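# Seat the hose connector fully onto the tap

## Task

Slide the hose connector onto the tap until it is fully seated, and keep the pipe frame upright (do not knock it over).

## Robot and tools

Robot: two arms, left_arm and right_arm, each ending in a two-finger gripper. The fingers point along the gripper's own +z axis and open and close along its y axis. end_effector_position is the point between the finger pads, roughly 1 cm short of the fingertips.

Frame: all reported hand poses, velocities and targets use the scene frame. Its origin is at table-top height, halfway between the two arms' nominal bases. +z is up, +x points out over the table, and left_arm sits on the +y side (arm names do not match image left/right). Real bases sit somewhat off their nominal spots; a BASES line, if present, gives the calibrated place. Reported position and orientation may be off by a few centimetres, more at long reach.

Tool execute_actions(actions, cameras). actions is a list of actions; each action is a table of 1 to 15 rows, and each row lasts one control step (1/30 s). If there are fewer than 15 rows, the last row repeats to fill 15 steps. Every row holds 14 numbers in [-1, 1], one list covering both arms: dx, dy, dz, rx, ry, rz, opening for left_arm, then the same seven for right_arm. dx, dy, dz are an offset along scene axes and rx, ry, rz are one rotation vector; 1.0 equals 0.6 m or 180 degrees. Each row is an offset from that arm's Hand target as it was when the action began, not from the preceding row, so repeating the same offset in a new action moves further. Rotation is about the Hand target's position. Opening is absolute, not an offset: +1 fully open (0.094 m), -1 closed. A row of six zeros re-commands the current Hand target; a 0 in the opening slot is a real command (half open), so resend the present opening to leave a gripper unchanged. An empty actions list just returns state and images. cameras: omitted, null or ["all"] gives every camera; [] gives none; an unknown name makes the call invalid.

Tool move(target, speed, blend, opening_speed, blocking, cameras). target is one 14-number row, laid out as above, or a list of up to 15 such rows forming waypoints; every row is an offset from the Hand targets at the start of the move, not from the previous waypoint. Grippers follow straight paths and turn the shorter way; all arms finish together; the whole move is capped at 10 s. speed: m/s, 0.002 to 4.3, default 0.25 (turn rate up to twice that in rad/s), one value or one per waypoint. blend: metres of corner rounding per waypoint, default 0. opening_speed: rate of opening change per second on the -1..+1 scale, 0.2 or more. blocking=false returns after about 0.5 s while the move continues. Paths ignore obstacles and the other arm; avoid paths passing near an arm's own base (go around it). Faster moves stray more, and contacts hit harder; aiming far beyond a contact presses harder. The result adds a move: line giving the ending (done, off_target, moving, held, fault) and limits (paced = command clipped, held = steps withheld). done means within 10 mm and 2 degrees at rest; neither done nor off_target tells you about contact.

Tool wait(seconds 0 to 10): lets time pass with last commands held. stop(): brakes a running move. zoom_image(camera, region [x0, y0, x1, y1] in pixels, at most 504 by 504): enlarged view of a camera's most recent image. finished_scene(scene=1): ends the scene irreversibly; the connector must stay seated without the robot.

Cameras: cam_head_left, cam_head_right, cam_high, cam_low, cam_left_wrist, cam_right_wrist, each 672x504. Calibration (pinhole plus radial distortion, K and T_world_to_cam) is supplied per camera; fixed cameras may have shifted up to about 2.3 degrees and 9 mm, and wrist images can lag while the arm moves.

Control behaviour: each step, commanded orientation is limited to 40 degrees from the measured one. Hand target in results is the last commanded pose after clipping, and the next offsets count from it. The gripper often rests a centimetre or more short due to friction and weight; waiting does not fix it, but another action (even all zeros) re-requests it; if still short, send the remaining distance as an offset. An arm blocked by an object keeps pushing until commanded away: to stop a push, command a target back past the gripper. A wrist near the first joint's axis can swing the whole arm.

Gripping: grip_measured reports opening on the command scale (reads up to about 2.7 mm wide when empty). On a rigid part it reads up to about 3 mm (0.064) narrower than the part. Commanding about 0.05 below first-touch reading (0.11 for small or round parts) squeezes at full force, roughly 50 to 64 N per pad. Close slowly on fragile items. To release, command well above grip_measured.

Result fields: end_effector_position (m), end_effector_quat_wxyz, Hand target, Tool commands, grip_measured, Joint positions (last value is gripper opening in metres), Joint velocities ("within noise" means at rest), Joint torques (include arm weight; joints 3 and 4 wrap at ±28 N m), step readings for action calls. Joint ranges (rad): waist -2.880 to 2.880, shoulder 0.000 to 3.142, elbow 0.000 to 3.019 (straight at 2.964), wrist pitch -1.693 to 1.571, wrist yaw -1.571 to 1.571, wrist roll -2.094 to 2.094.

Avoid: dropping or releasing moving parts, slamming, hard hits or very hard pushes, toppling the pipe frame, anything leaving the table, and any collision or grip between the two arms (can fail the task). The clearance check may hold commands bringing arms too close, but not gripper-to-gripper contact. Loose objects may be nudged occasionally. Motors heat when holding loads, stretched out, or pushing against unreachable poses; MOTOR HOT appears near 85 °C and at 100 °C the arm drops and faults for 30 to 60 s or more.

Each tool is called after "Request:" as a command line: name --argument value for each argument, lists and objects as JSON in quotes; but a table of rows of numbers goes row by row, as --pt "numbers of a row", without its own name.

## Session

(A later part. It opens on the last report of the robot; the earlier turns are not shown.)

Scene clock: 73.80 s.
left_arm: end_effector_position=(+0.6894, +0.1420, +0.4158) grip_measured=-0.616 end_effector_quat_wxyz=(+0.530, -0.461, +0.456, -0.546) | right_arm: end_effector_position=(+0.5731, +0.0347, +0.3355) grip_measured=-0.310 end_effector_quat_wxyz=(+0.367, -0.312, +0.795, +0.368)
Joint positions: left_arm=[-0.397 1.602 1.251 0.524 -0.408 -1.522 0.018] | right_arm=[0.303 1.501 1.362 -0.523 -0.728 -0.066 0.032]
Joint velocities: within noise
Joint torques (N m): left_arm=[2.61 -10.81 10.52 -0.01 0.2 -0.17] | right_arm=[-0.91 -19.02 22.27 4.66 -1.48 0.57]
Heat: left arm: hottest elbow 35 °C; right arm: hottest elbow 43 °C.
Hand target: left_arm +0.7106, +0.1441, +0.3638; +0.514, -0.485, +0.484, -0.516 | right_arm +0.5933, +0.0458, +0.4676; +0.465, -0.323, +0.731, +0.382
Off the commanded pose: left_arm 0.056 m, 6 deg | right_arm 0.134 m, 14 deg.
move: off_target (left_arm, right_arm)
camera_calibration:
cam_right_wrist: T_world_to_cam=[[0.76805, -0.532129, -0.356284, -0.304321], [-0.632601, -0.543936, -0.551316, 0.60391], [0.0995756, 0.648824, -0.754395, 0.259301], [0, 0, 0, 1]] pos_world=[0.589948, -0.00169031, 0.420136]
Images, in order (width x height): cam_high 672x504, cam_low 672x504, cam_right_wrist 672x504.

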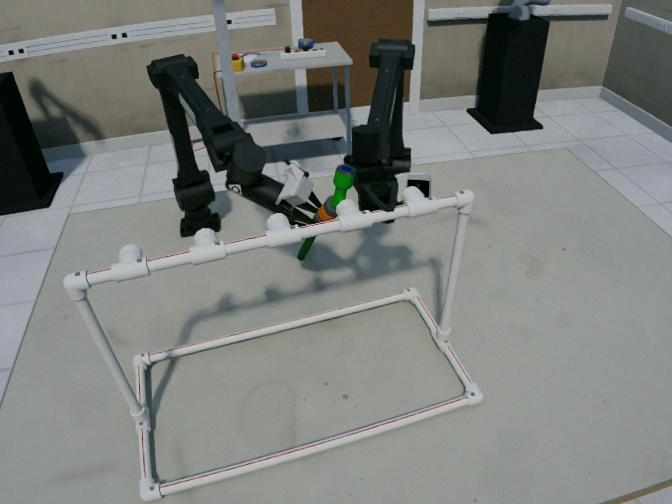

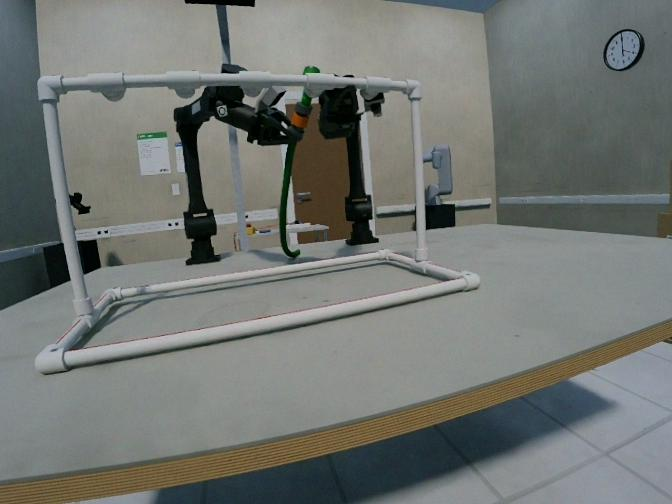

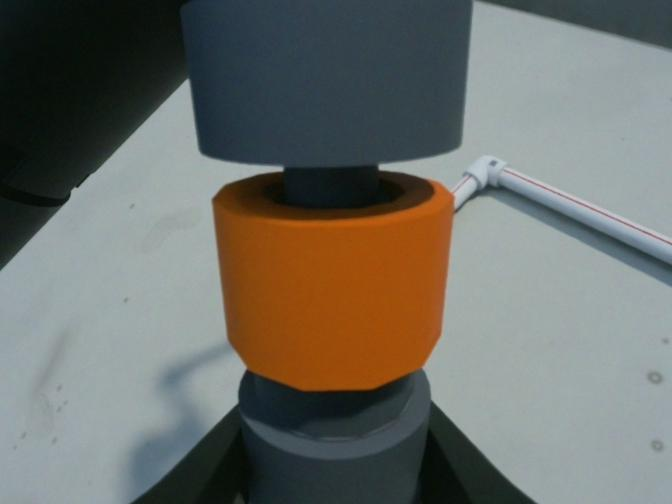

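Request:
move --pt "-0.015 0 0.14 0 0 0 -0.8 -0.009 -0.005 -0.154 0 0.03 0 -0.5" --pt "-0.015 0 0.14 0 0 0 1 -0.009 -0.005 -0.154 0 0.03 0 -0.5" --pt "-0.198 0.01 0.149 0 0 0 1 -0.009 -0.005 -0.154 0.054 0.059 0.093 -0.5" --pt "-0.3 -0.043 0.144 0.408 -0.068 -0.073 1 -0.009 -0.005 -0.154 0.054 0.059 0.093 -0.5" --speed '[0.1,0.1,0.2,0.2]'

Scene clock: 83.77 s.
left_arm: end_effector_position=(+0.5376, +0.1239, +0.4556) grip_measured=+0.998 end_effector_quat_wxyz=(+0.694, +0.016, +0.685, -0.222) | right_arm: end_effector_position=(+0.5721, +0.0416, +0.3235) grip_measured=-0.310 end_effector_quat_wxyz=(+0.334, -0.348, +0.700, +0.527)
Joint positions: left_arm=[-0.464 1.172 1 0.233 -0.155 -0.278 0.094] | right_arm=[0.243 1.613 1.338 -0.303 -1.151 0.008 0.032]
Joint velocities: within noise
Joint torques (N m): left_arm=[0.15 -10.29 10.48 1.61 0.2 0.12] | right_arm=[-1.49 -16.21 16.9 2.95 -0.95 0.66]
Heat: left arm: hottest elbow 36 °C; right arm: hottest elbow 46 °C.
Hand target: left_arm +0.5305, +0.1182, +0.4504; +0.688, +0.025, +0.690, -0.222 | right_arm +0.5878, +0.0430, +0.3753; +0.360, -0.349, +0.681, +0.534
Off the commanded pose: left_arm 0.011 m, 1 deg | right_arm 0.054 m, 4 deg.
move: off_target (left_arm, right_arm); target 2's new opening was sent with left_arm's hand 0.024 m and 1 deg from that target
camera_calibration:
cam_left_wrist: T_world_to_cam=[[-0.336132, -0.894008, 0.296251, 0.15433], [-0.443985, -0.126994, -0.886989, 0.696489], [0.830598, -0.429677, -0.354239, -0.140605], [0, 0, 0, 1]] pos_world=[0.477892, 0.166007, 0.52225]
cam_right_wrist: T_world_to_cam=[[0.839819, -0.200012, -0.504677, -0.311032], [-0.526613, -0.525934, -0.667886, 0.57678], [-0.131842, 0.826673, -0.547019, 0.303825], [0, 0, 0, 1]] pos_world=[0.605008, -0.0100255, 0.39445]

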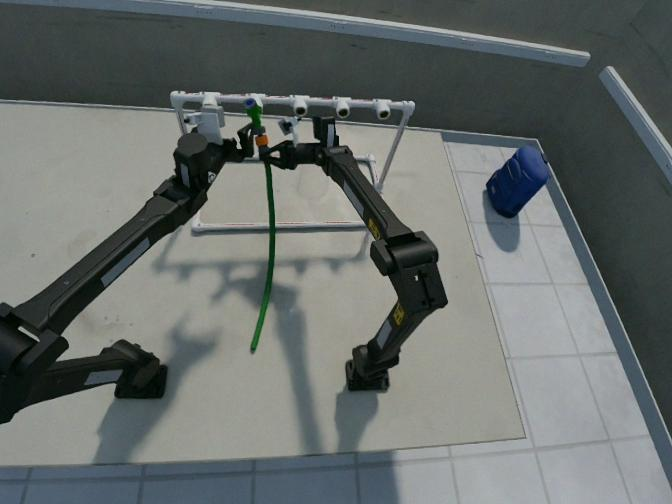

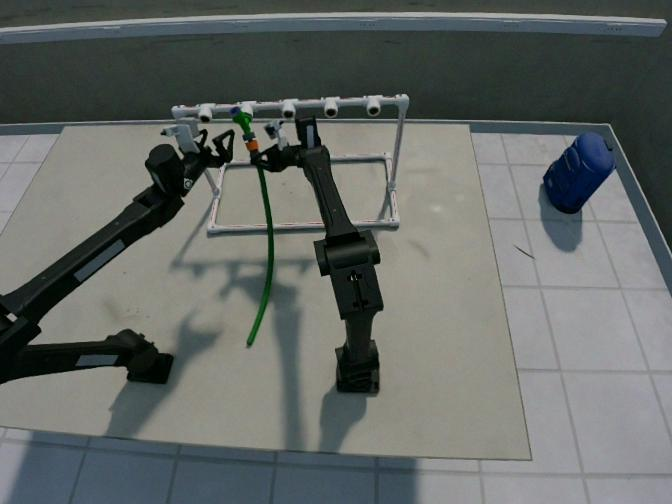

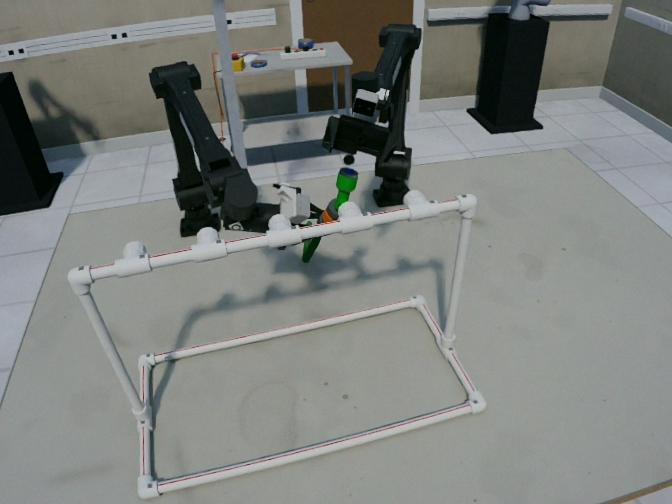

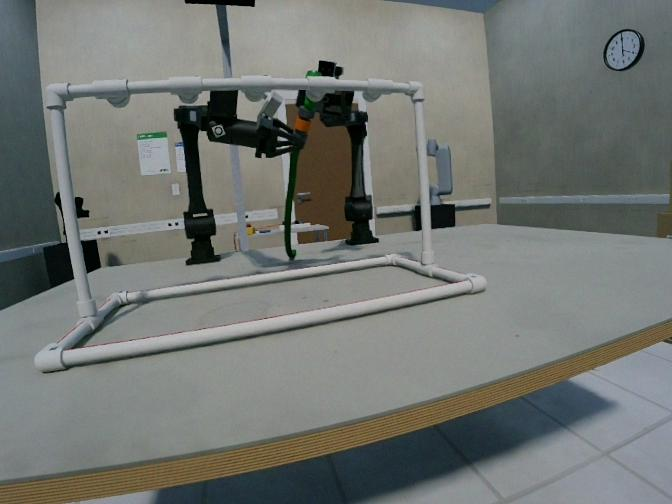

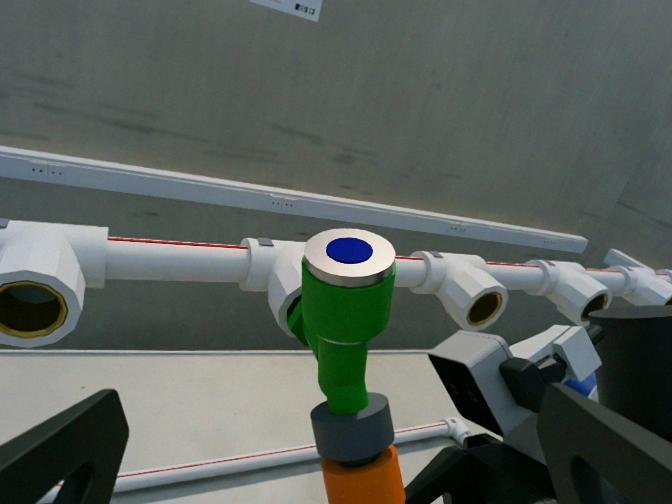

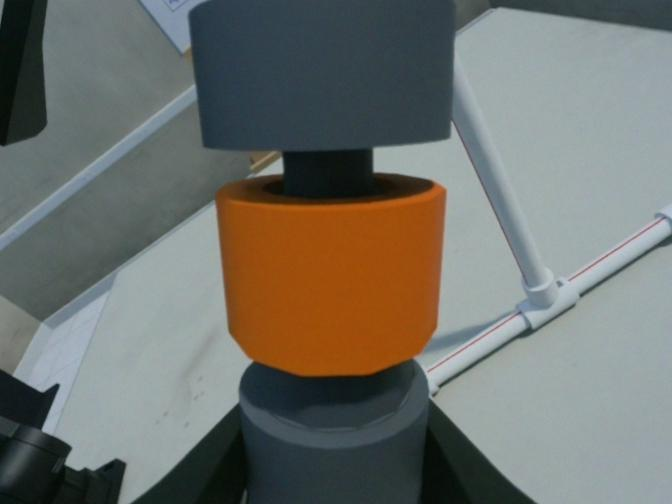

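Request:
move --target '[0.041,-0.034,-0.042,0,0,0,-0.15,0,0,0,0,0,0,-0.5]' --speed 0.12 --cameras '["cam_left_wrist","cam_high"]'

Scene clock: 93.70 s.
left_arm: end_effector_position=(+0.5564, +0.1068, +0.4240) grip_measured=-0.148 end_effector_quat_wxyz=(+0.685, +0.019, +0.695, -0.219) | right_arm: end_effector_position=(+0.5721, +0.0416, +0.3235) grip_measured=-0.310 end_effector_quat_wxyz=(+0.334, -0.348, +0.700, +0.527)
Joint positions: left_arm=[-0.478 1.253 1 0.286 -0.166 -0.276 0.04] | right_arm=[0.243 1.613 1.338 -0.303 -1.152 0.008 0.032]
Joint velocities: within noise
Joint torques (N m): left_arm=[0.03 -9.99 11.6 3.12 0.03 0.11] | right_arm=[-1.44 -16.15 16.88 2.99 -0.94 0.65]
Heat: left arm: hottest elbow 36 °C; right arm: hottest elbow 48 °C.
Hand target: left_arm +0.5553, +0.0978, +0.4250; +0.688, +0.025, +0.690, -0.222 | right_arm +0.5878, +0.0430, +0.3753; +0.360, -0.349, +0.681, +0.534
Off the commanded pose: left_arm 0.009 m, 1 deg | right_arm 0.054 m, 4 deg.
move: off_target (right_arm)
camera_calibration:
cam_left_wrist: T_world_to_cam=[[-0.331198, -0.897245, 0.291991, 0.154174], [-0.466076, -0.113502, -0.877434, 0.681467], [0.820415, -0.426694, -0.380593, -0.158131], [0, 0, 0, 1]] pos_world=[0.498411, 0.148206, 0.492741]
Images, in order (width x height): cam_high 672x504, cam_left_wrist 672x504.

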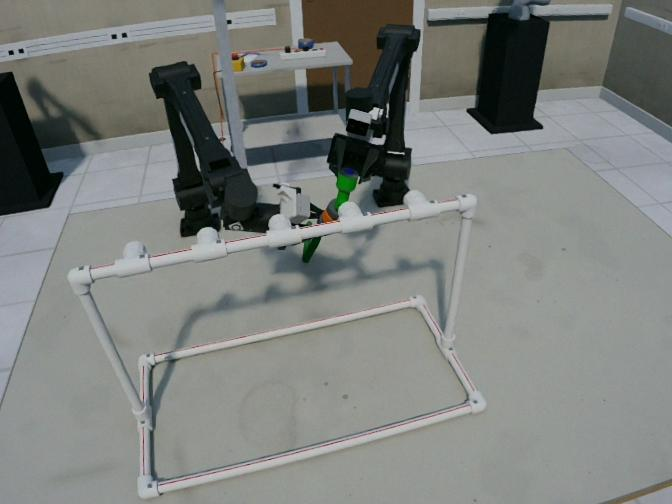

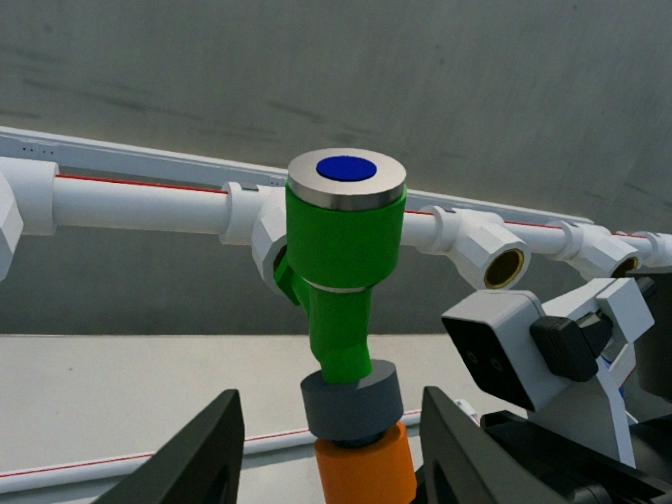

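Request:
move --target '[0.084,-0.046,-0.010,0,0,0,-0.15,0,0,0,0,0,0,-0.5]' --speed 0.08 --cameras '["cam_left_wrist","cam_high","cam_right_wrist"]'

Scene clock: 95.43 s.
left_arm: end_effector_position=(+0.5930, +0.0806, +0.3906) grip_measured=-0.148 end_effector_quat_wxyz=(+0.670, +0.026, +0.710, -0.215) | right_arm: end_effector_position=(+0.5753, +0.0405, +0.3237) grip_measured=-0.310 end_effector_quat_wxyz=(+0.335, -0.346, +0.701, +0.527)
Joint positions: left_arm=[-0.486 1.389 1.064 0.315 -0.163 -0.276 0.04] | right_arm=[0.24 1.618 1.343 -0.298 -1.15 0.014 0.032]
Joint velocities: within noise
Joint torques (N m): left_arm=[0.79 -10.52 16.85 3.03 -0.04 0.11] | right_arm=[-1.14 -16.56 16.54 2.78 -0.99 0.61]
Heat: left arm: hottest elbow 36 °C; right arm: hottest elbow 48 °C.
Hand target: left_arm +0.6056, +0.0703, +0.4191; +0.688, +0.025, +0.690, -0.222 | right_arm +0.5878, +0.0429, +0.3753; +0.361, -0.349, +0.681, +0.534
Off the commanded pose: left_arm 0.033 m, 3 deg | right_arm 0.053 m, 4 deg.
move: off_target (left_arm, right_arm)
camera_calibration:
cam_left_wrist: T_world_to_cam=[[-0.329723, -0.899965, 0.285211, 0.154597], [-0.500458, -0.0895449, -0.861117, 0.678251], [0.800515, -0.426667, -0.42087, -0.184571], [0, 0, 0, 1]] pos_world=[0.538162, 0.121116, 0.46228]
cam_right_wrist: T_world_to_cam=[[0.838198, -0.203877, -0.505824, -0.312301], [-0.530138, -0.522241, -0.667996, 0.579864], [-0.127973, 0.828069, -0.545824, 0.302611], [0, 0, 0, 1]] pos_world=[0.607904, -0.0114248, 0.394549]
Images, in order (width x height): cam_high 672x504, cam_left_wrist 672x504, cam_right_wrist 672x504.

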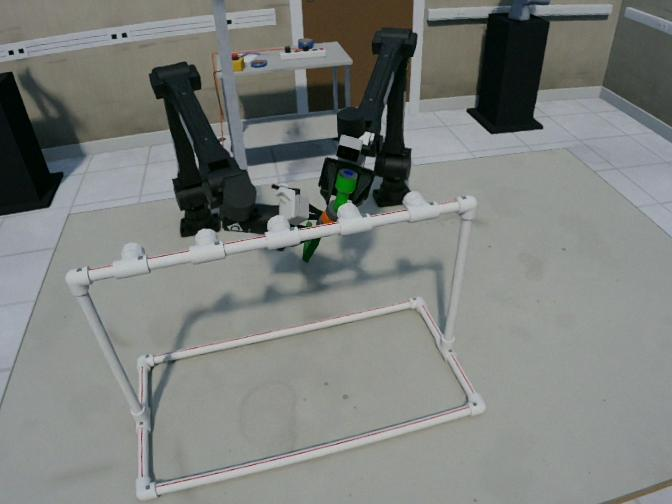

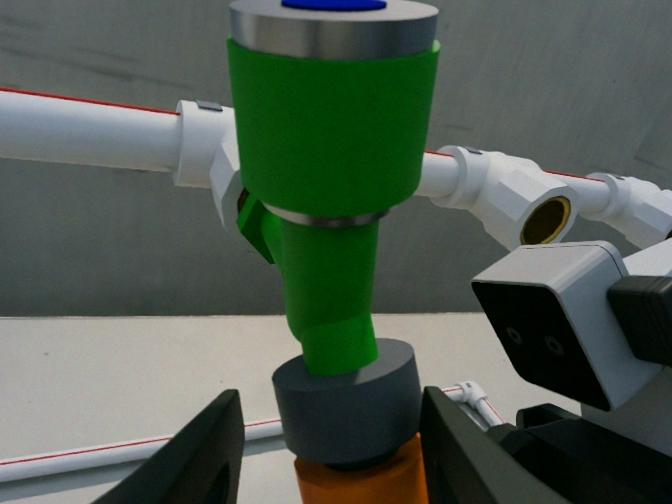

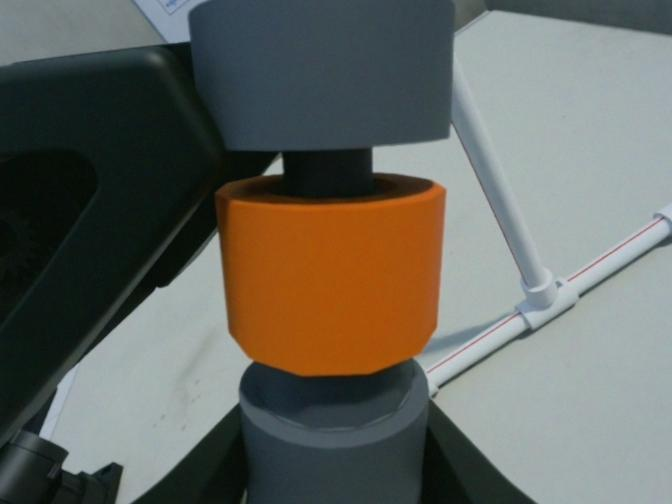

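Request:
move --pt "-0.055 0.025 0.005 0 0 0 -0.15 0 0 0 0 0 0 -0.5" --pt "-0.055 0.025 0.047 0 -0.01 0 -0.15 0 0 0 0 0 0 -0.5" --speed 0.08 --cameras '["cam_left_wrist","cam_right_wrist"]'

Scene clock: 96.93 s.
left_arm: end_effector_position=(+0.5763, +0.0912, +0.4321) grip_measured=-0.148 end_effector_quat_wxyz=(+0.694, +0.023, +0.686, -0.219) | right_arm: end_effector_position=(+0.5752, +0.0405, +0.3238) grip_measured=-0.310 end_effector_quat_wxyz=(+0.335, -0.346, +0.700, +0.527)
Joint positions: left_arm=[-0.486 1.319 1.064 0.315 -0.171 -0.261 0.04] | right_arm=[0.24 1.618 1.343 -0.298 -1.151 0.014 0.032]
Joint velocities: within noise
Joint torques (N m): left_arm=[0.32 -12.51 13.34 1.63 0.06 0.11] | right_arm=[-1.08 -16.5 16.53 2.84 -0.95 0.61]
Heat: left arm: hottest elbow 36 °C; right arm: hottest elbow 49 °C.
Hand target: left_arm +0.5726, +0.0853, +0.4473; +0.699, +0.029, +0.679, -0.222 | right_arm +0.5878, +0.0429, +0.3754; +0.360, -0.349, +0.681, +0.534
Off the commanded pose: left_arm 0.017 m, 1 deg | right_arm 0.053 m, 4 deg.
move: off_target (left_arm, right_arm)
camera_calibration:
cam_left_wrist: T_world_to_cam=[[-0.341555, -0.896781, 0.28129, 0.155012], [-0.442, -0.110863, -0.890138, 0.687351], [0.829443, -0.428362, -0.358511, -0.192599], [0, 0, 0, 1]] pos_world=[0.516504, 0.132711, 0.499185]
cam_right_wrist: T_world_to_cam=[[0.838312, -0.203122, -0.505939, -0.312265], [-0.529814, -0.52237, -0.668152, 0.579794], [-0.128571, 0.828173, -0.545526, 0.302911], [0, 0, 0, 1]] pos_world=[0.607904, -0.0114239, 0.394649]
Images, in order (width x height): cam_left_wrist 672x504, cam_right_wrist 672x504.

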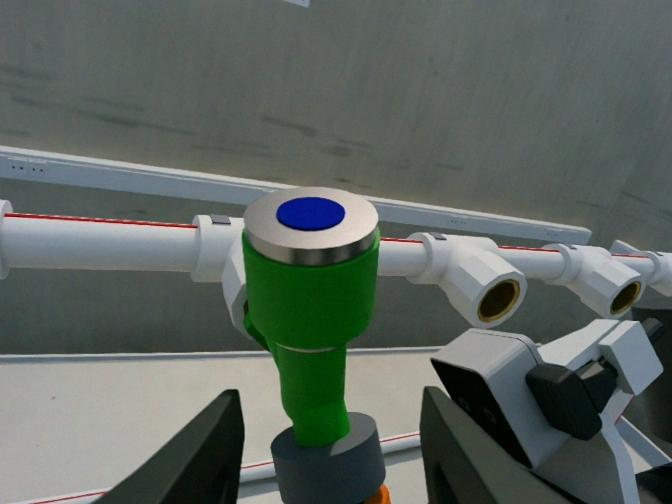

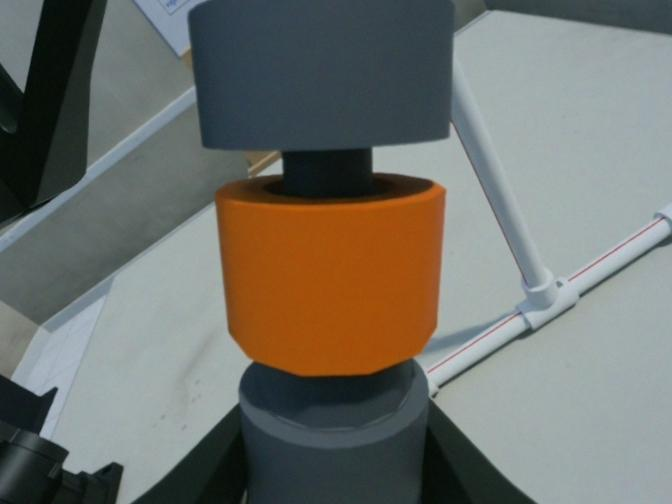

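Request:
move --target '[0.067,-0.030,-0.012,0,0,0,-0.1,0,0,0,0,0,0,-0.5]' --speed 0.06 --cameras '["cam_left_wrist","cam_right_wrist"]'

Scene clock: 98.43 s.
left_arm: end_effector_position=(+0.6016, +0.0760, +0.4112) grip_measured=-0.102 end_effector_quat_wxyz=(+0.682, +0.028, +0.698, -0.215) | right_arm: end_effector_position=(+0.5752, +0.0405, +0.3238) grip_measured=-0.310 end_effector_quat_wxyz=(+0.335, -0.346, +0.700, +0.527)
Joint positions: left_arm=[-0.486 1.404 1.113 0.315 -0.165 -0.261 0.042] | right_arm=[0.24 1.618 1.343 -0.298 -1.151 0.014 0.032]
Joint velocities: within noise
Joint torques (N m): left_arm=[1.03 -11.22 16.96 2.7 0.2 0.11] | right_arm=[-1.03 -16.5 16.51 2.8 -0.96 0.6]
Heat: left arm: hottest elbow 36 °C; right arm: hottest elbow 49 °C.
Hand target: left_arm +0.6129, +0.0673, +0.4399; +0.699, +0.029, +0.679, -0.222 | right_arm +0.5878, +0.0429, +0.3754; +0.361, -0.349, +0.681, +0.534
Off the commanded pose: left_arm 0.032 m, 3 deg | right_arm 0.053 m, 4 deg.
move: off_target (left_arm, right_arm)
camera_calibration:
cam_left_wrist: T_world_to_cam=[[-0.337726, -0.899992, 0.2756, 0.156094], [-0.470033, -0.0924213, -0.877797, 0.688662], [0.815482, -0.425995, -0.391813, -0.205676], [0, 0, 0, 1]] pos_world=[0.544135, 0.116513, 0.4809]
cam_right_wrist: T_world_to_cam=[[0.838312, -0.203122, -0.505939, -0.312265], [-0.529814, -0.52237, -0.668152, 0.579794], [-0.128571, 0.828173, -0.545526, 0.302911], [0, 0, 0, 1]] pos_world=[0.607904, -0.0114239, 0.394649]
Images, in order (width x height): cam_left_wrist 672x504, cam_right_wrist 672x504.

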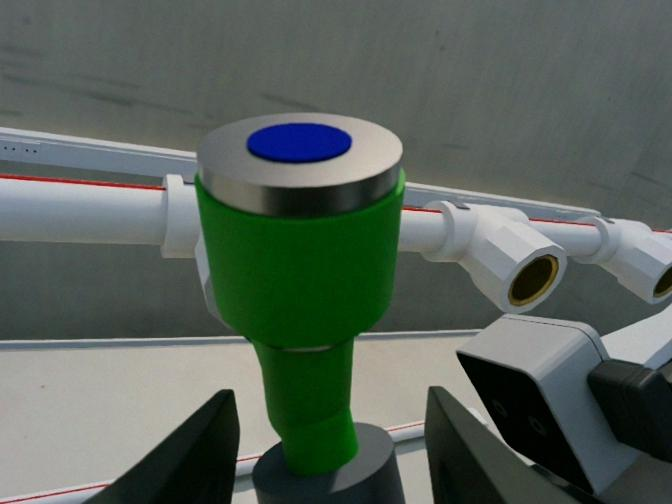

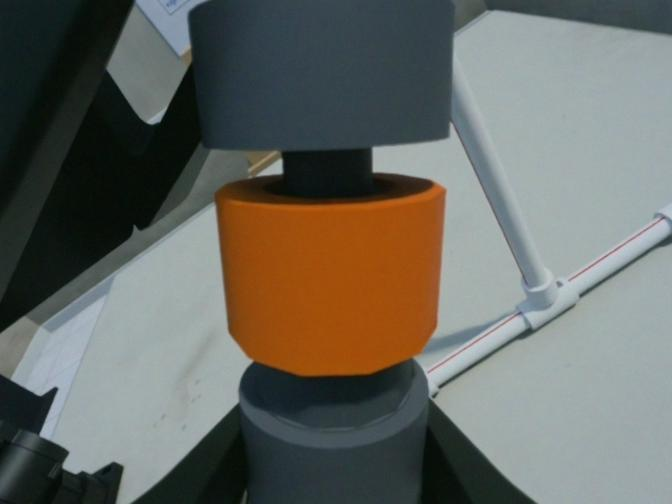

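Request:
move --pt "0.016 0.003 0.002 0 0 0 -0.1 0 0 0 0 0 0 -0.5" --pt "0.016 0.003 0.002 0 0 0 -0.75 0 0 0 0 0 0 -0.5" --speed 0.06 --opening_speed 0.7 --cameras '["cam_left_wrist","cam_right_wrist"]'

Scene clock: 100.60 s.
left_arm: end_effector_position=(+0.6111, +0.0762, +0.4133) grip_measured=-0.607 end_effector_quat_wxyz=(+0.682, +0.022, +0.697, -0.218) | right_arm: end_effector_position=(+0.5764, +0.0389, +0.3231) grip_measured=-0.310 end_effector_quat_wxyz=(+0.335, -0.345, +0.701, +0.526)
Joint positions: left_arm=[-0.477 1.425 1.138 0.315 -0.16 -0.274 0.018] | right_arm=[0.237 1.619 1.343 -0.297 -1.151 0.014 0.032]
Joint velocities: within noise
Joint torques (N m): left_arm=[1.38 -11.58 16.87 2.48 0.52 0.24] | right_arm=[-0.73 -16.67 16.47 2.8 -0.95 0.62]
Heat: left arm: hottest elbow 37 °C; right arm: hottest elbow 49 °C.
Hand target: left_arm +0.6224, +0.0689, +0.4412; +0.699, +0.029, +0.679, -0.222 | right_arm +0.5878, +0.0430, +0.3753; +0.360, -0.349, +0.681, +0.534
Off the commanded pose: left_arm 0.031 m, 3 deg | right_arm 0.054 m, 4 deg.
move: off_target (left_arm, right_arm); target 2's new opening was sent with left_arm's hand 0.032 m and 3 deg from that target
camera_calibration:
cam_left_wrist: T_world_to_cam=[[-0.334678, -0.89712, 0.288387, 0.151456], [-0.47056, -0.106043, -0.875972, 0.69568], [0.816433, -0.428872, -0.386659, -0.215056], [0, 0, 0, 1]] pos_world=[0.553628, 0.117415, 0.482565]
cam_right_wrist: T_world_to_cam=[[0.837377, -0.205421, -0.506559, -0.313132], [-0.531744, -0.520886, -0.667777, 0.580052], [-0.126684, 0.828541, -0.545409, 0.302751], [0, 0, 0, 1]] pos_world=[0.609002, -0.0130247, 0.393849]
Images, in order (width x height): cam_left_wrist 672x504, cam_right_wrist 672x504.

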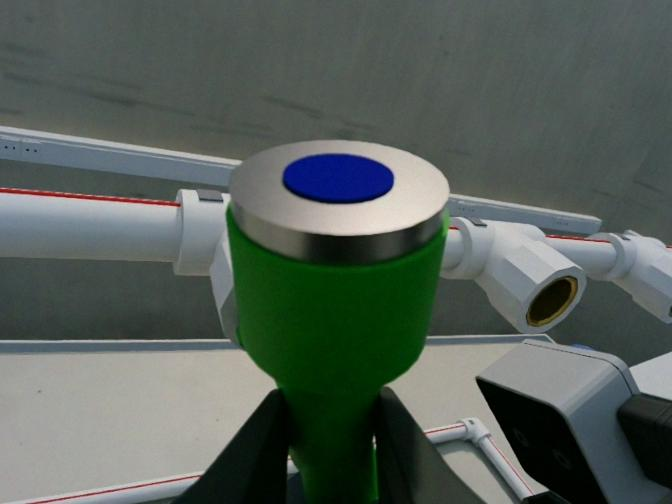

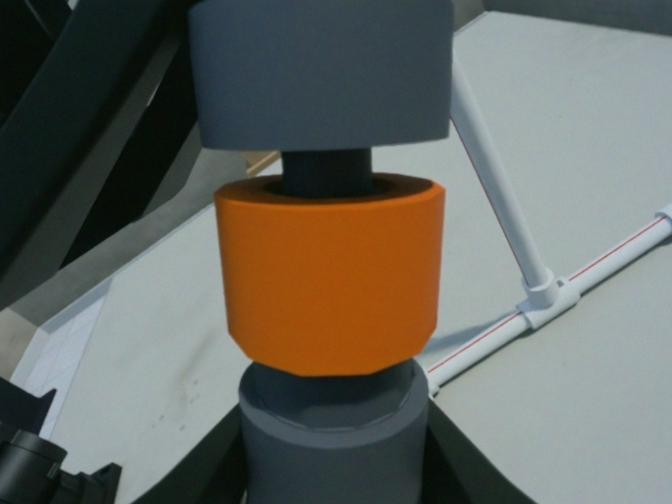

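Request:
move --target '[-0.005,0,-0.01,0,0,0,-0.8,0.005,0,0.015,-0.037,-0.015,0.026,-0.5]' --speed 0.1 --cameras '["cam_right_wrist"]'

Scene clock: 102.40 s.
left_arm: end_effector_position=(+0.6111, +0.0762, +0.4133) grip_measured=-0.610 end_effector_quat_wxyz=(+0.682, +0.022, +0.697, -0.218) | right_arm: end_effector_position=(+0.5766, +0.0381, +0.3232) grip_measured=-0.310 end_effector_quat_wxyz=(+0.289, -0.384, +0.716, +0.506)
Joint positions: left_arm=[-0.477 1.425 1.138 0.315 -0.16 -0.274 0.018] | right_arm=[0.236 1.676 1.507 -0.725 -1.148 -0.288 0.032]
Joint velocities: within noise
Joint torques (N m): left_arm=[1.08 -11.63 15.36 3.22 0.39 0.24] | right_arm=[-0.73 -17.79 18.24 1.63 -0.99 0.05]
Heat: left arm: hottest elbow 37 °C; right arm: hottest elbow 49 °C.
Hand target: left_arm +0.6194, +0.0689, +0.4352; +0.699, +0.029, +0.679, -0.222 | right_arm +0.5908, +0.0430, +0.3843; +0.333, -0.409, +0.687, +0.499
Off the commanded pose: left_arm 0.024 m, 3 deg | right_arm 0.063 m, 7 deg.
move: off_target (left_arm, right_arm)
camera_calibration:
cam_right_wrist: T_world_to_cam=[[0.843064, -0.190214, -0.503052, -0.318356], [-0.498898, -0.625933, -0.599424, 0.542722], [-0.200858, 0.756324, -0.622599, 0.374098], [0, 0, 0, 1]] pos_world=[0.614298, -0.00378709, 0.398084]
Images, in order (width x height): cam_right_wrist 672x504.

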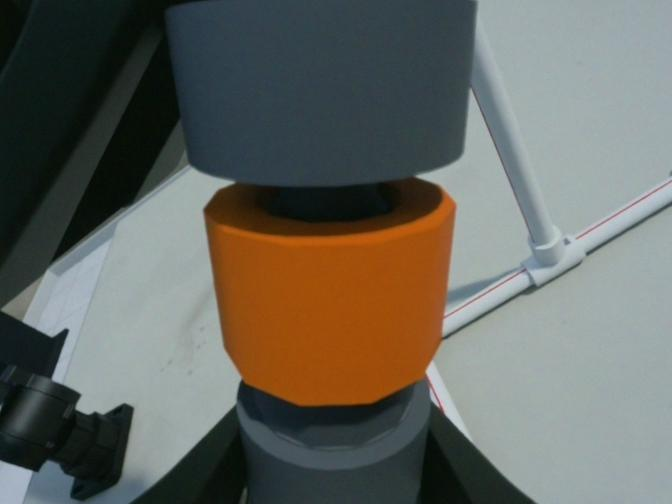

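Request:
move --target '[-0.035,-0.018,-0.06,0,0,0,-0.8,0.042,0.022,0.07,0,0,0,-0.5]' --speed 0.06 --cameras '["cam_right_wrist","cam_left_wrist","cam_high"]'

Scene clock: 104.23 s.
left_arm: end_effector_position=(+0.6014, +0.0659, +0.4085) grip_measured=-0.798 end_effector_quat_wxyz=(+0.700, +0.022, +0.679, -0.221) | right_arm: end_effector_position=(+0.6096, +0.0449, +0.3469) grip_measured=-0.310 end_effector_quat_wxyz=(+0.275, -0.368, +0.729, +0.508)
Joint positions: left_arm=[-0.507 1.433 1.098 0.414 -0.192 -0.259 0.009] | right_arm=[0.235 1.759 1.688 -0.841 -1.138 -0.258 0.032]
Joint velocities: within noise
Joint torques (N m): left_arm=[0.21 -12.22 9.96 3.1 0.04 0.12] | right_arm=[0.26 -20.54 19.45 1.87 -1.14 -0.09]
Heat: left arm: hottest elbow 37 °C; right arm: hottest elbow 49 °C.
Hand target: left_arm +0.5984, +0.0583, +0.3991; +0.699, +0.029, +0.679, -0.222 | right_arm +0.6161, +0.0560, +0.4262; +0.333, -0.409, +0.687, +0.499
Off the commanded pose: left_arm 0.012 m, 1 deg | right_arm 0.080 m, 10 deg.
move: off_target (left_arm, right_arm)
camera_calibration:
cam_left_wrist: T_world_to_cam=[[-0.346036, -0.89438, 0.283449, 0.149158], [-0.42657, -0.119105, -0.896578, 0.668501], [0.835642, -0.431159, -0.340302, -0.243787], [0, 0, 0, 1]] pos_world=[0.540495, 0.107914, 0.474123]
cam_right_wrist: T_world_to_cam=[[0.816124, -0.21065, -0.538116, -0.303528], [-0.536054, -0.623776, -0.568814, 0.589664], [-0.215843, 0.752682, -0.621998, 0.399362], [0, 0, 0, 1]] pos_world=[0.650007, 0.00328735, 0.420479]
Images, in order (width x height): cam_high 672x504, cam_left_wrist 672x504, cam_right_wrist 672x504.

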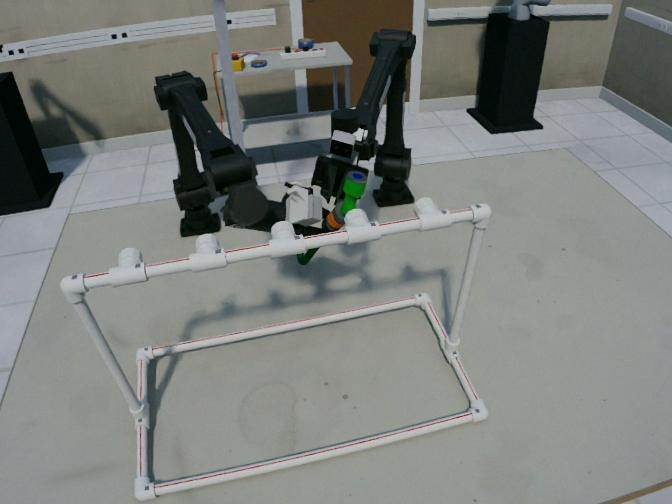

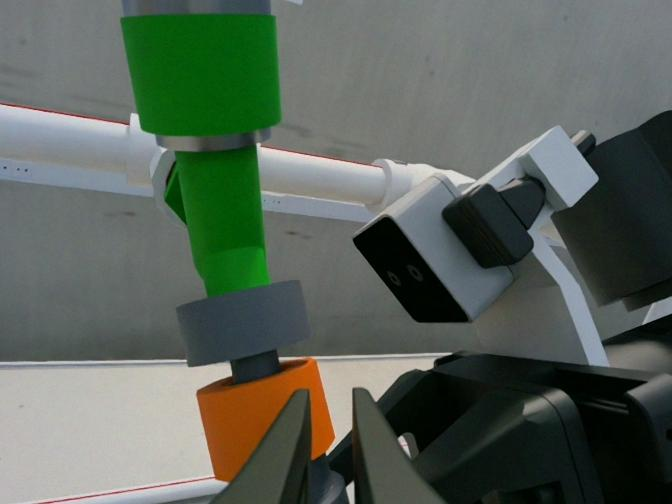

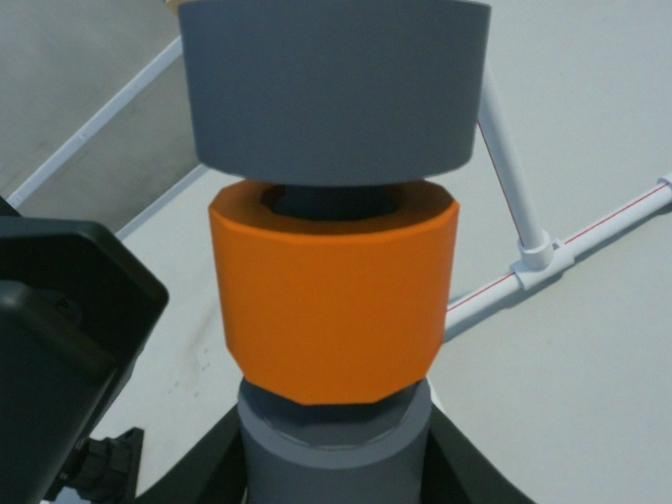

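Request:
move --pt "-0.16 0.08 0.0 0 0 0 -0.5 -0.035 -0.01 -0.065 0 0 0 -0.5" --pt "-0.25 0.19 -0.2 -0.132 0.255 0.196 0.3 -0.045 -0.012 -0.075 0 0 0 -0.5" --pt "-0.16 0.17 -0.38 -0.264 0.51 0.392 0.3 -0.045 -0.012 -0.075 0 0 0 -0.5" --speed '[0.12,0.25,0.25]' --blend '[0,0.04,0]'

Scene clock: 114.00 s.
left_arm: end_effector_position=(+0.4851, +0.1618, +0.1602) grip_measured=+0.298 end_effector_quat_wxyz=(+0.003, +0.699, -0.715, -0.011) | right_arm: end_effector_position=(+0.5975, +0.0479, +0.3245) grip_measured=-0.310 end_effector_quat_wxyz=(+0.289, -0.384, +0.718, +0.504)
Joint positions: left_arm=[-0.393 1.677 1.429 -1.345 -0.002 -1.966 0.061] | right_arm=[0.244 1.732 1.586 -0.737 -1.138 -0.276 0.032]
Joint velocities: within noise
Joint torques (N m): left_arm=[2.32 -13.74 14.57 -0.17 0.14 -0.08] | right_arm=[-0.44 -22.18 12.14 2.86 -1.09 0.04]
Heat: left arm: hottest elbow 38 °C; right arm: hottest elbow 47 °C.
Hand target: left_arm +0.5025, +0.1603, +0.1712; +0.000, +0.707, -0.707, +0.000 | right_arm +0.5892, +0.0489, +0.3813; +0.333, -0.409, +0.687, +0.499
Off the commanded pose: left_arm 0.021 m, 2 deg | right_arm 0.057 m, 7 deg.
move: off_target (left_arm, right_arm); blend cut to 0 m at target 2; target 2's new opening was sent with left_arm's hand 0.028 m and 2 deg from that target
camera_calibration:
cam_left_wrist: T_world_to_cam=[[0.999894, -0.00725341, -0.012628, -0.483969], [-0.00126047, -0.906986, 0.42116, 0.117767], [-0.0145082, -0.421099, -0.906899, 0.311785], [0, 0, 0, 1]] pos_world=[0.48859, 0.234595, 0.227047]
cam_right_wrist: T_world_to_cam=[[0.84248, -0.194783, -0.502283, -0.333103], [-0.500522, -0.627861, -0.596045, 0.560071], [-0.199264, 0.753559, -0.626453, 0.372049], [0, 0, 0, 1]] pos_world=[0.635096, 0.00640282, 0.399587]

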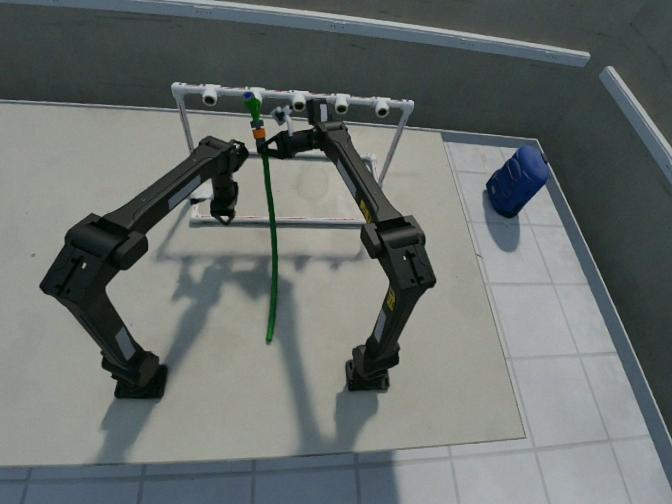

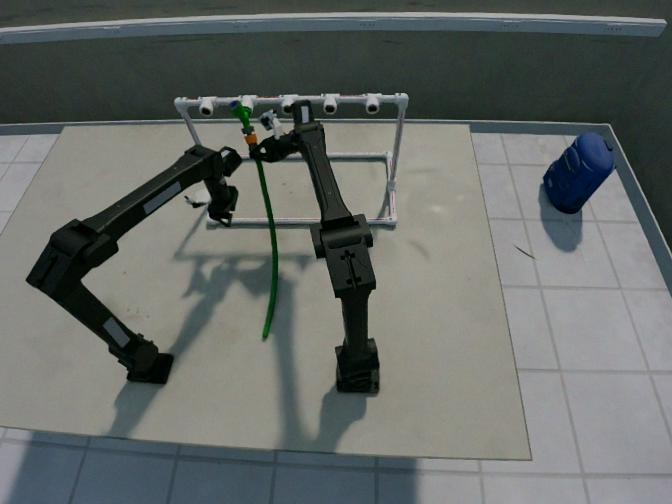

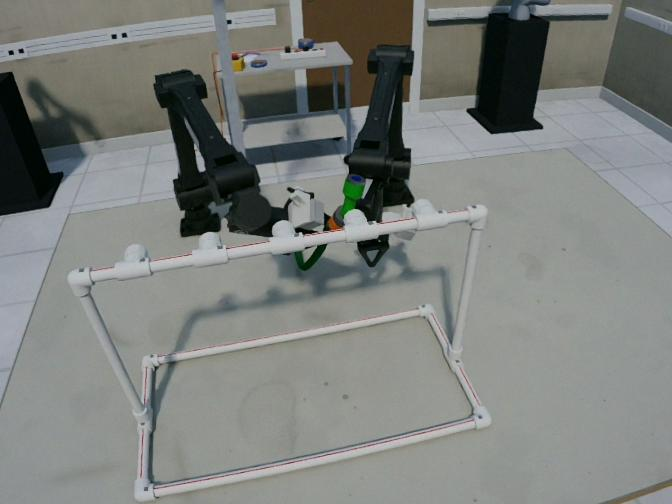

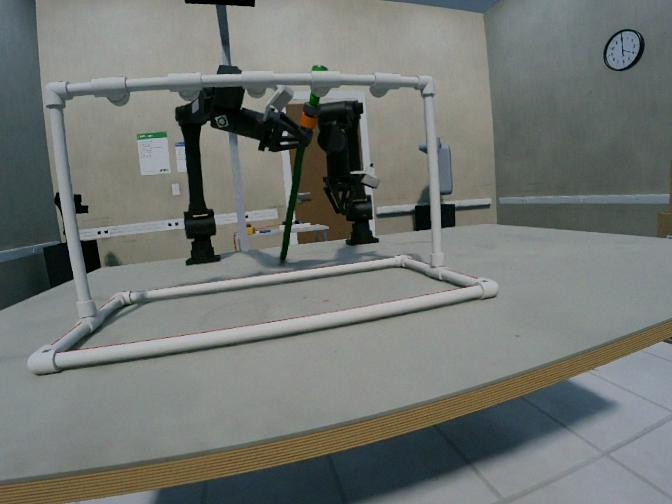

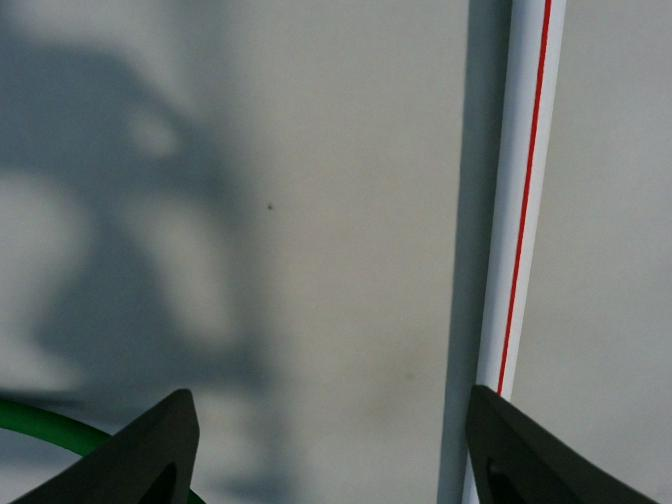

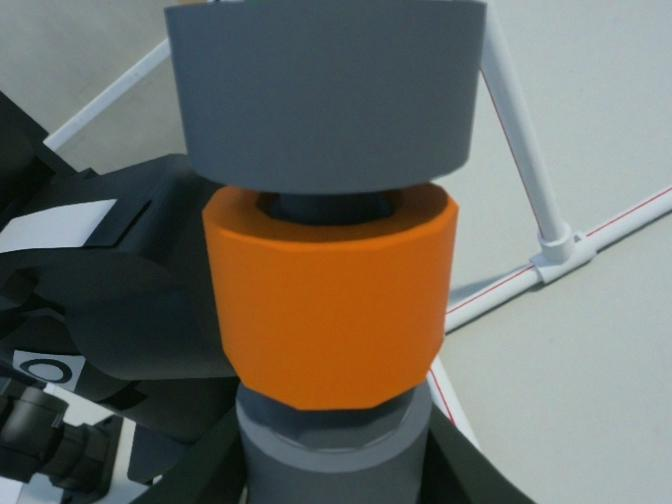

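Request:
move --target '[0.163,-0.018,-0.175,0,0,0,0.3,0,0,0,0,0,0,-0.5]' --speed 0.2 --cameras '["cam_left_wrist","cam_right_wrist"]'

Scene clock: 115.97 s.
left_arm: end_effector_position=(+0.5784, +0.1501, +0.0603) grip_measured=+0.298 end_effector_quat_wxyz=(+0.006, +0.705, -0.709, -0.017) | right_arm: end_effector_position=(+0.5975, +0.0479, +0.3245) grip_measured=-0.310 end_effector_quat_wxyz=(+0.289, -0.384, +0.718, +0.504)
Joint positions: left_arm=[-0.347 1.993 1.613 -1.226 -0.002 -1.937 0.061] | right_arm=[0.244 1.732 1.586 -0.737 -1.138 -0.276 0.032]
Joint velocities: within noise
Joint torques (N m): left_arm=[2.37 -17.61 13.81 0.57 0.12 0.1] | right_arm=[-0.5 -22.18 12.14 2.92 -1.08 0.05]
Heat: left arm: hottest elbow 38 °C; right arm: hottest elbow 47 °C.
Hand target: left_arm +0.6002, +0.1495, +0.0662; +0.000, +0.707, -0.707, +0.000 | right_arm +0.5892, +0.0489, +0.3813; +0.333, -0.409, +0.687, +0.499
Off the commanded pose: left_arm 0.023 m, 2 deg | right_arm 0.057 m, 7 deg.
move: off_target (left_arm, right_arm)
camera_calibration:
cam_left_wrist: T_world_to_cam=[[0.999641, 0.00956578, -0.0250422, -0.580238], [0.0191454, -0.908628, 0.417167, 0.138096], [-0.0187635, -0.417497, -0.908485, 0.219716], [0, 0, 0, 1]] pos_world=[0.581508, 0.222759, 0.127469]
cam_right_wrist: T_world_to_cam=[[0.84248, -0.194783, -0.502283, -0.333103], [-0.500522, -0.627861, -0.596045, 0.560071], [-0.199264, 0.753559, -0.626453, 0.372049], [0, 0, 0, 1]] pos_world=[0.635096, 0.00640282, 0.399587]
Images, in order (width x height): cam_left_wrist 672x504, cam_right_wrist 672x504.

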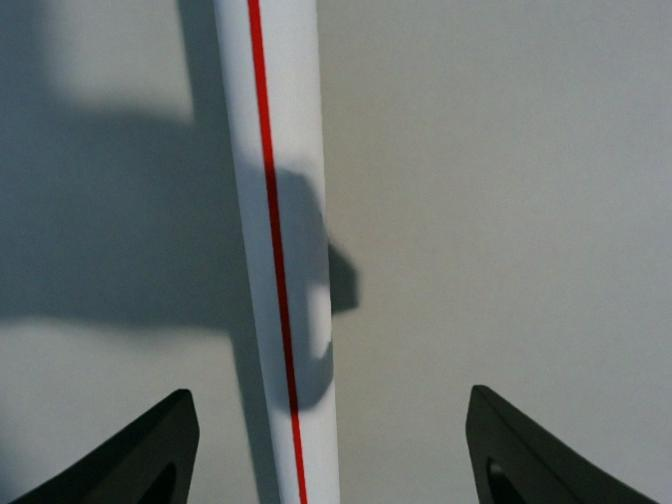

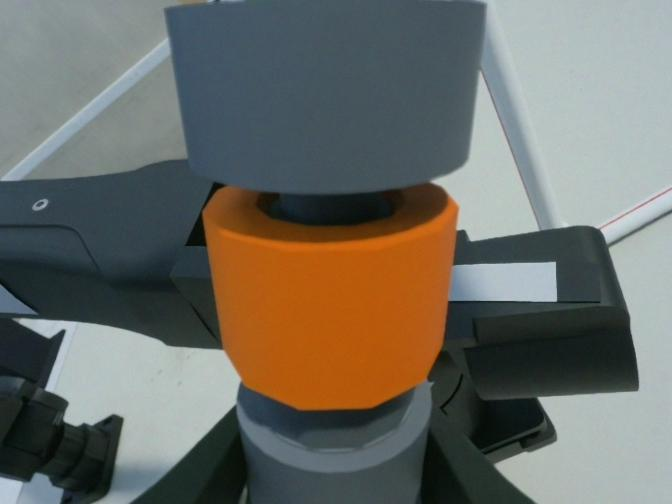

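Request:
move --pt "-0.008 0 -0.078 0 0 0 0.3 0 0 0 0 0 0 -0.5" --pt "-0.008 0 -0.078 0 0 0 -0.8 0 0 0 0 0 0 -0.5" --speed 0.1 --opening_speed 0.9 --cameras '["cam_left_wrist","cam_right_wrist"]'

Scene clock: 118.60 s.
left_arm: end_effector_position=(+0.5948, +0.1415, +0.0442) grip_measured=-0.796 end_effector_quat_wxyz=(+0.000, +0.705, -0.709, +0.013) | right_arm: end_effector_position=(+0.6021, +0.0454, +0.3246) grip_measured=-0.310 end_effector_quat_wxyz=(+0.299, -0.386, +0.717, +0.497)
Joint positions: left_arm=[-0.347 2.019 1.609 -1.137 0.009 -1.936 0.01] | right_arm=[0.24 1.732 1.584 -0.717 -1.127 -0.278 0.032]
Joint velocities: within noise
Joint torques (N m): left_arm=[2.2 -16.91 7.97 1.51 -0.35 0.07] | right_arm=[-0.15 -22.18 12.31 2.07 -1.53 0.07]
Heat: left arm: hottest elbow 37 °C; right arm: hottest elbow 47 °C.
Hand target: left_arm +0.5954, +0.1496, +0.0193; +0.000, +0.707, -0.707, +0.000 | right_arm +0.5891, +0.0490, +0.3813; +0.333, -0.409, +0.687, +0.499
Off the commanded pose: left_arm 0.026 m, 1 deg | right_arm 0.058 m, 6 deg.
move: off_target (left_arm, right_arm); target 2's new opening was sent with left_arm's hand 0.027 m and 2 deg from that target
camera_calibration:
cam_left_wrist: T_world_to_cam=[[0.999634, 0.0092855, 0.025418, -0.599121], [-0.00305264, -0.894599, 0.44686, 0.146676], [0.0268883, -0.446774, -0.894243, 0.17811], [0, 0, 0, 1]] pos_world=[0.594561, 0.216354, 0.108959]
cam_right_wrist: T_world_to_cam=[[0.851308, -0.205616, -0.482697, -0.348647], [-0.493916, -0.624407, -0.605114, 0.559709], [-0.176978, 0.75355, -0.63312, 0.363751], [0, 0, 0, 1]] pos_world=[0.637631, 0.0036935, 0.400695]
Images, in order (width x height): cam_left_wrist 672x504, cam_right_wrist 672x504.

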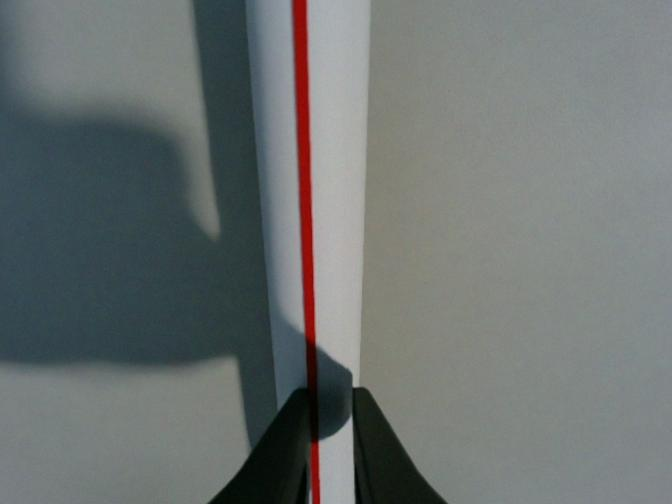

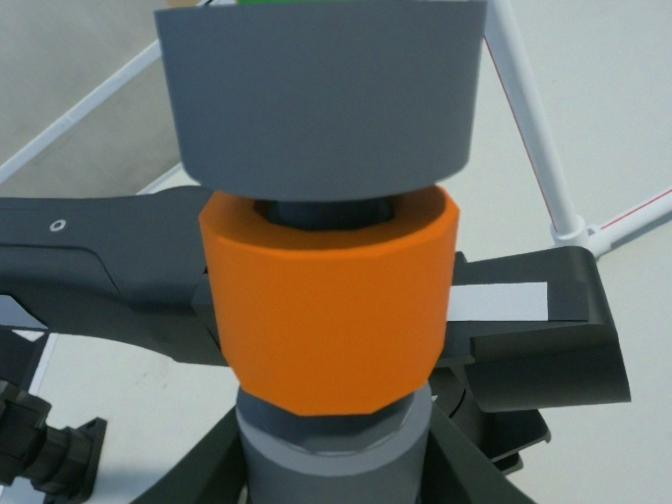

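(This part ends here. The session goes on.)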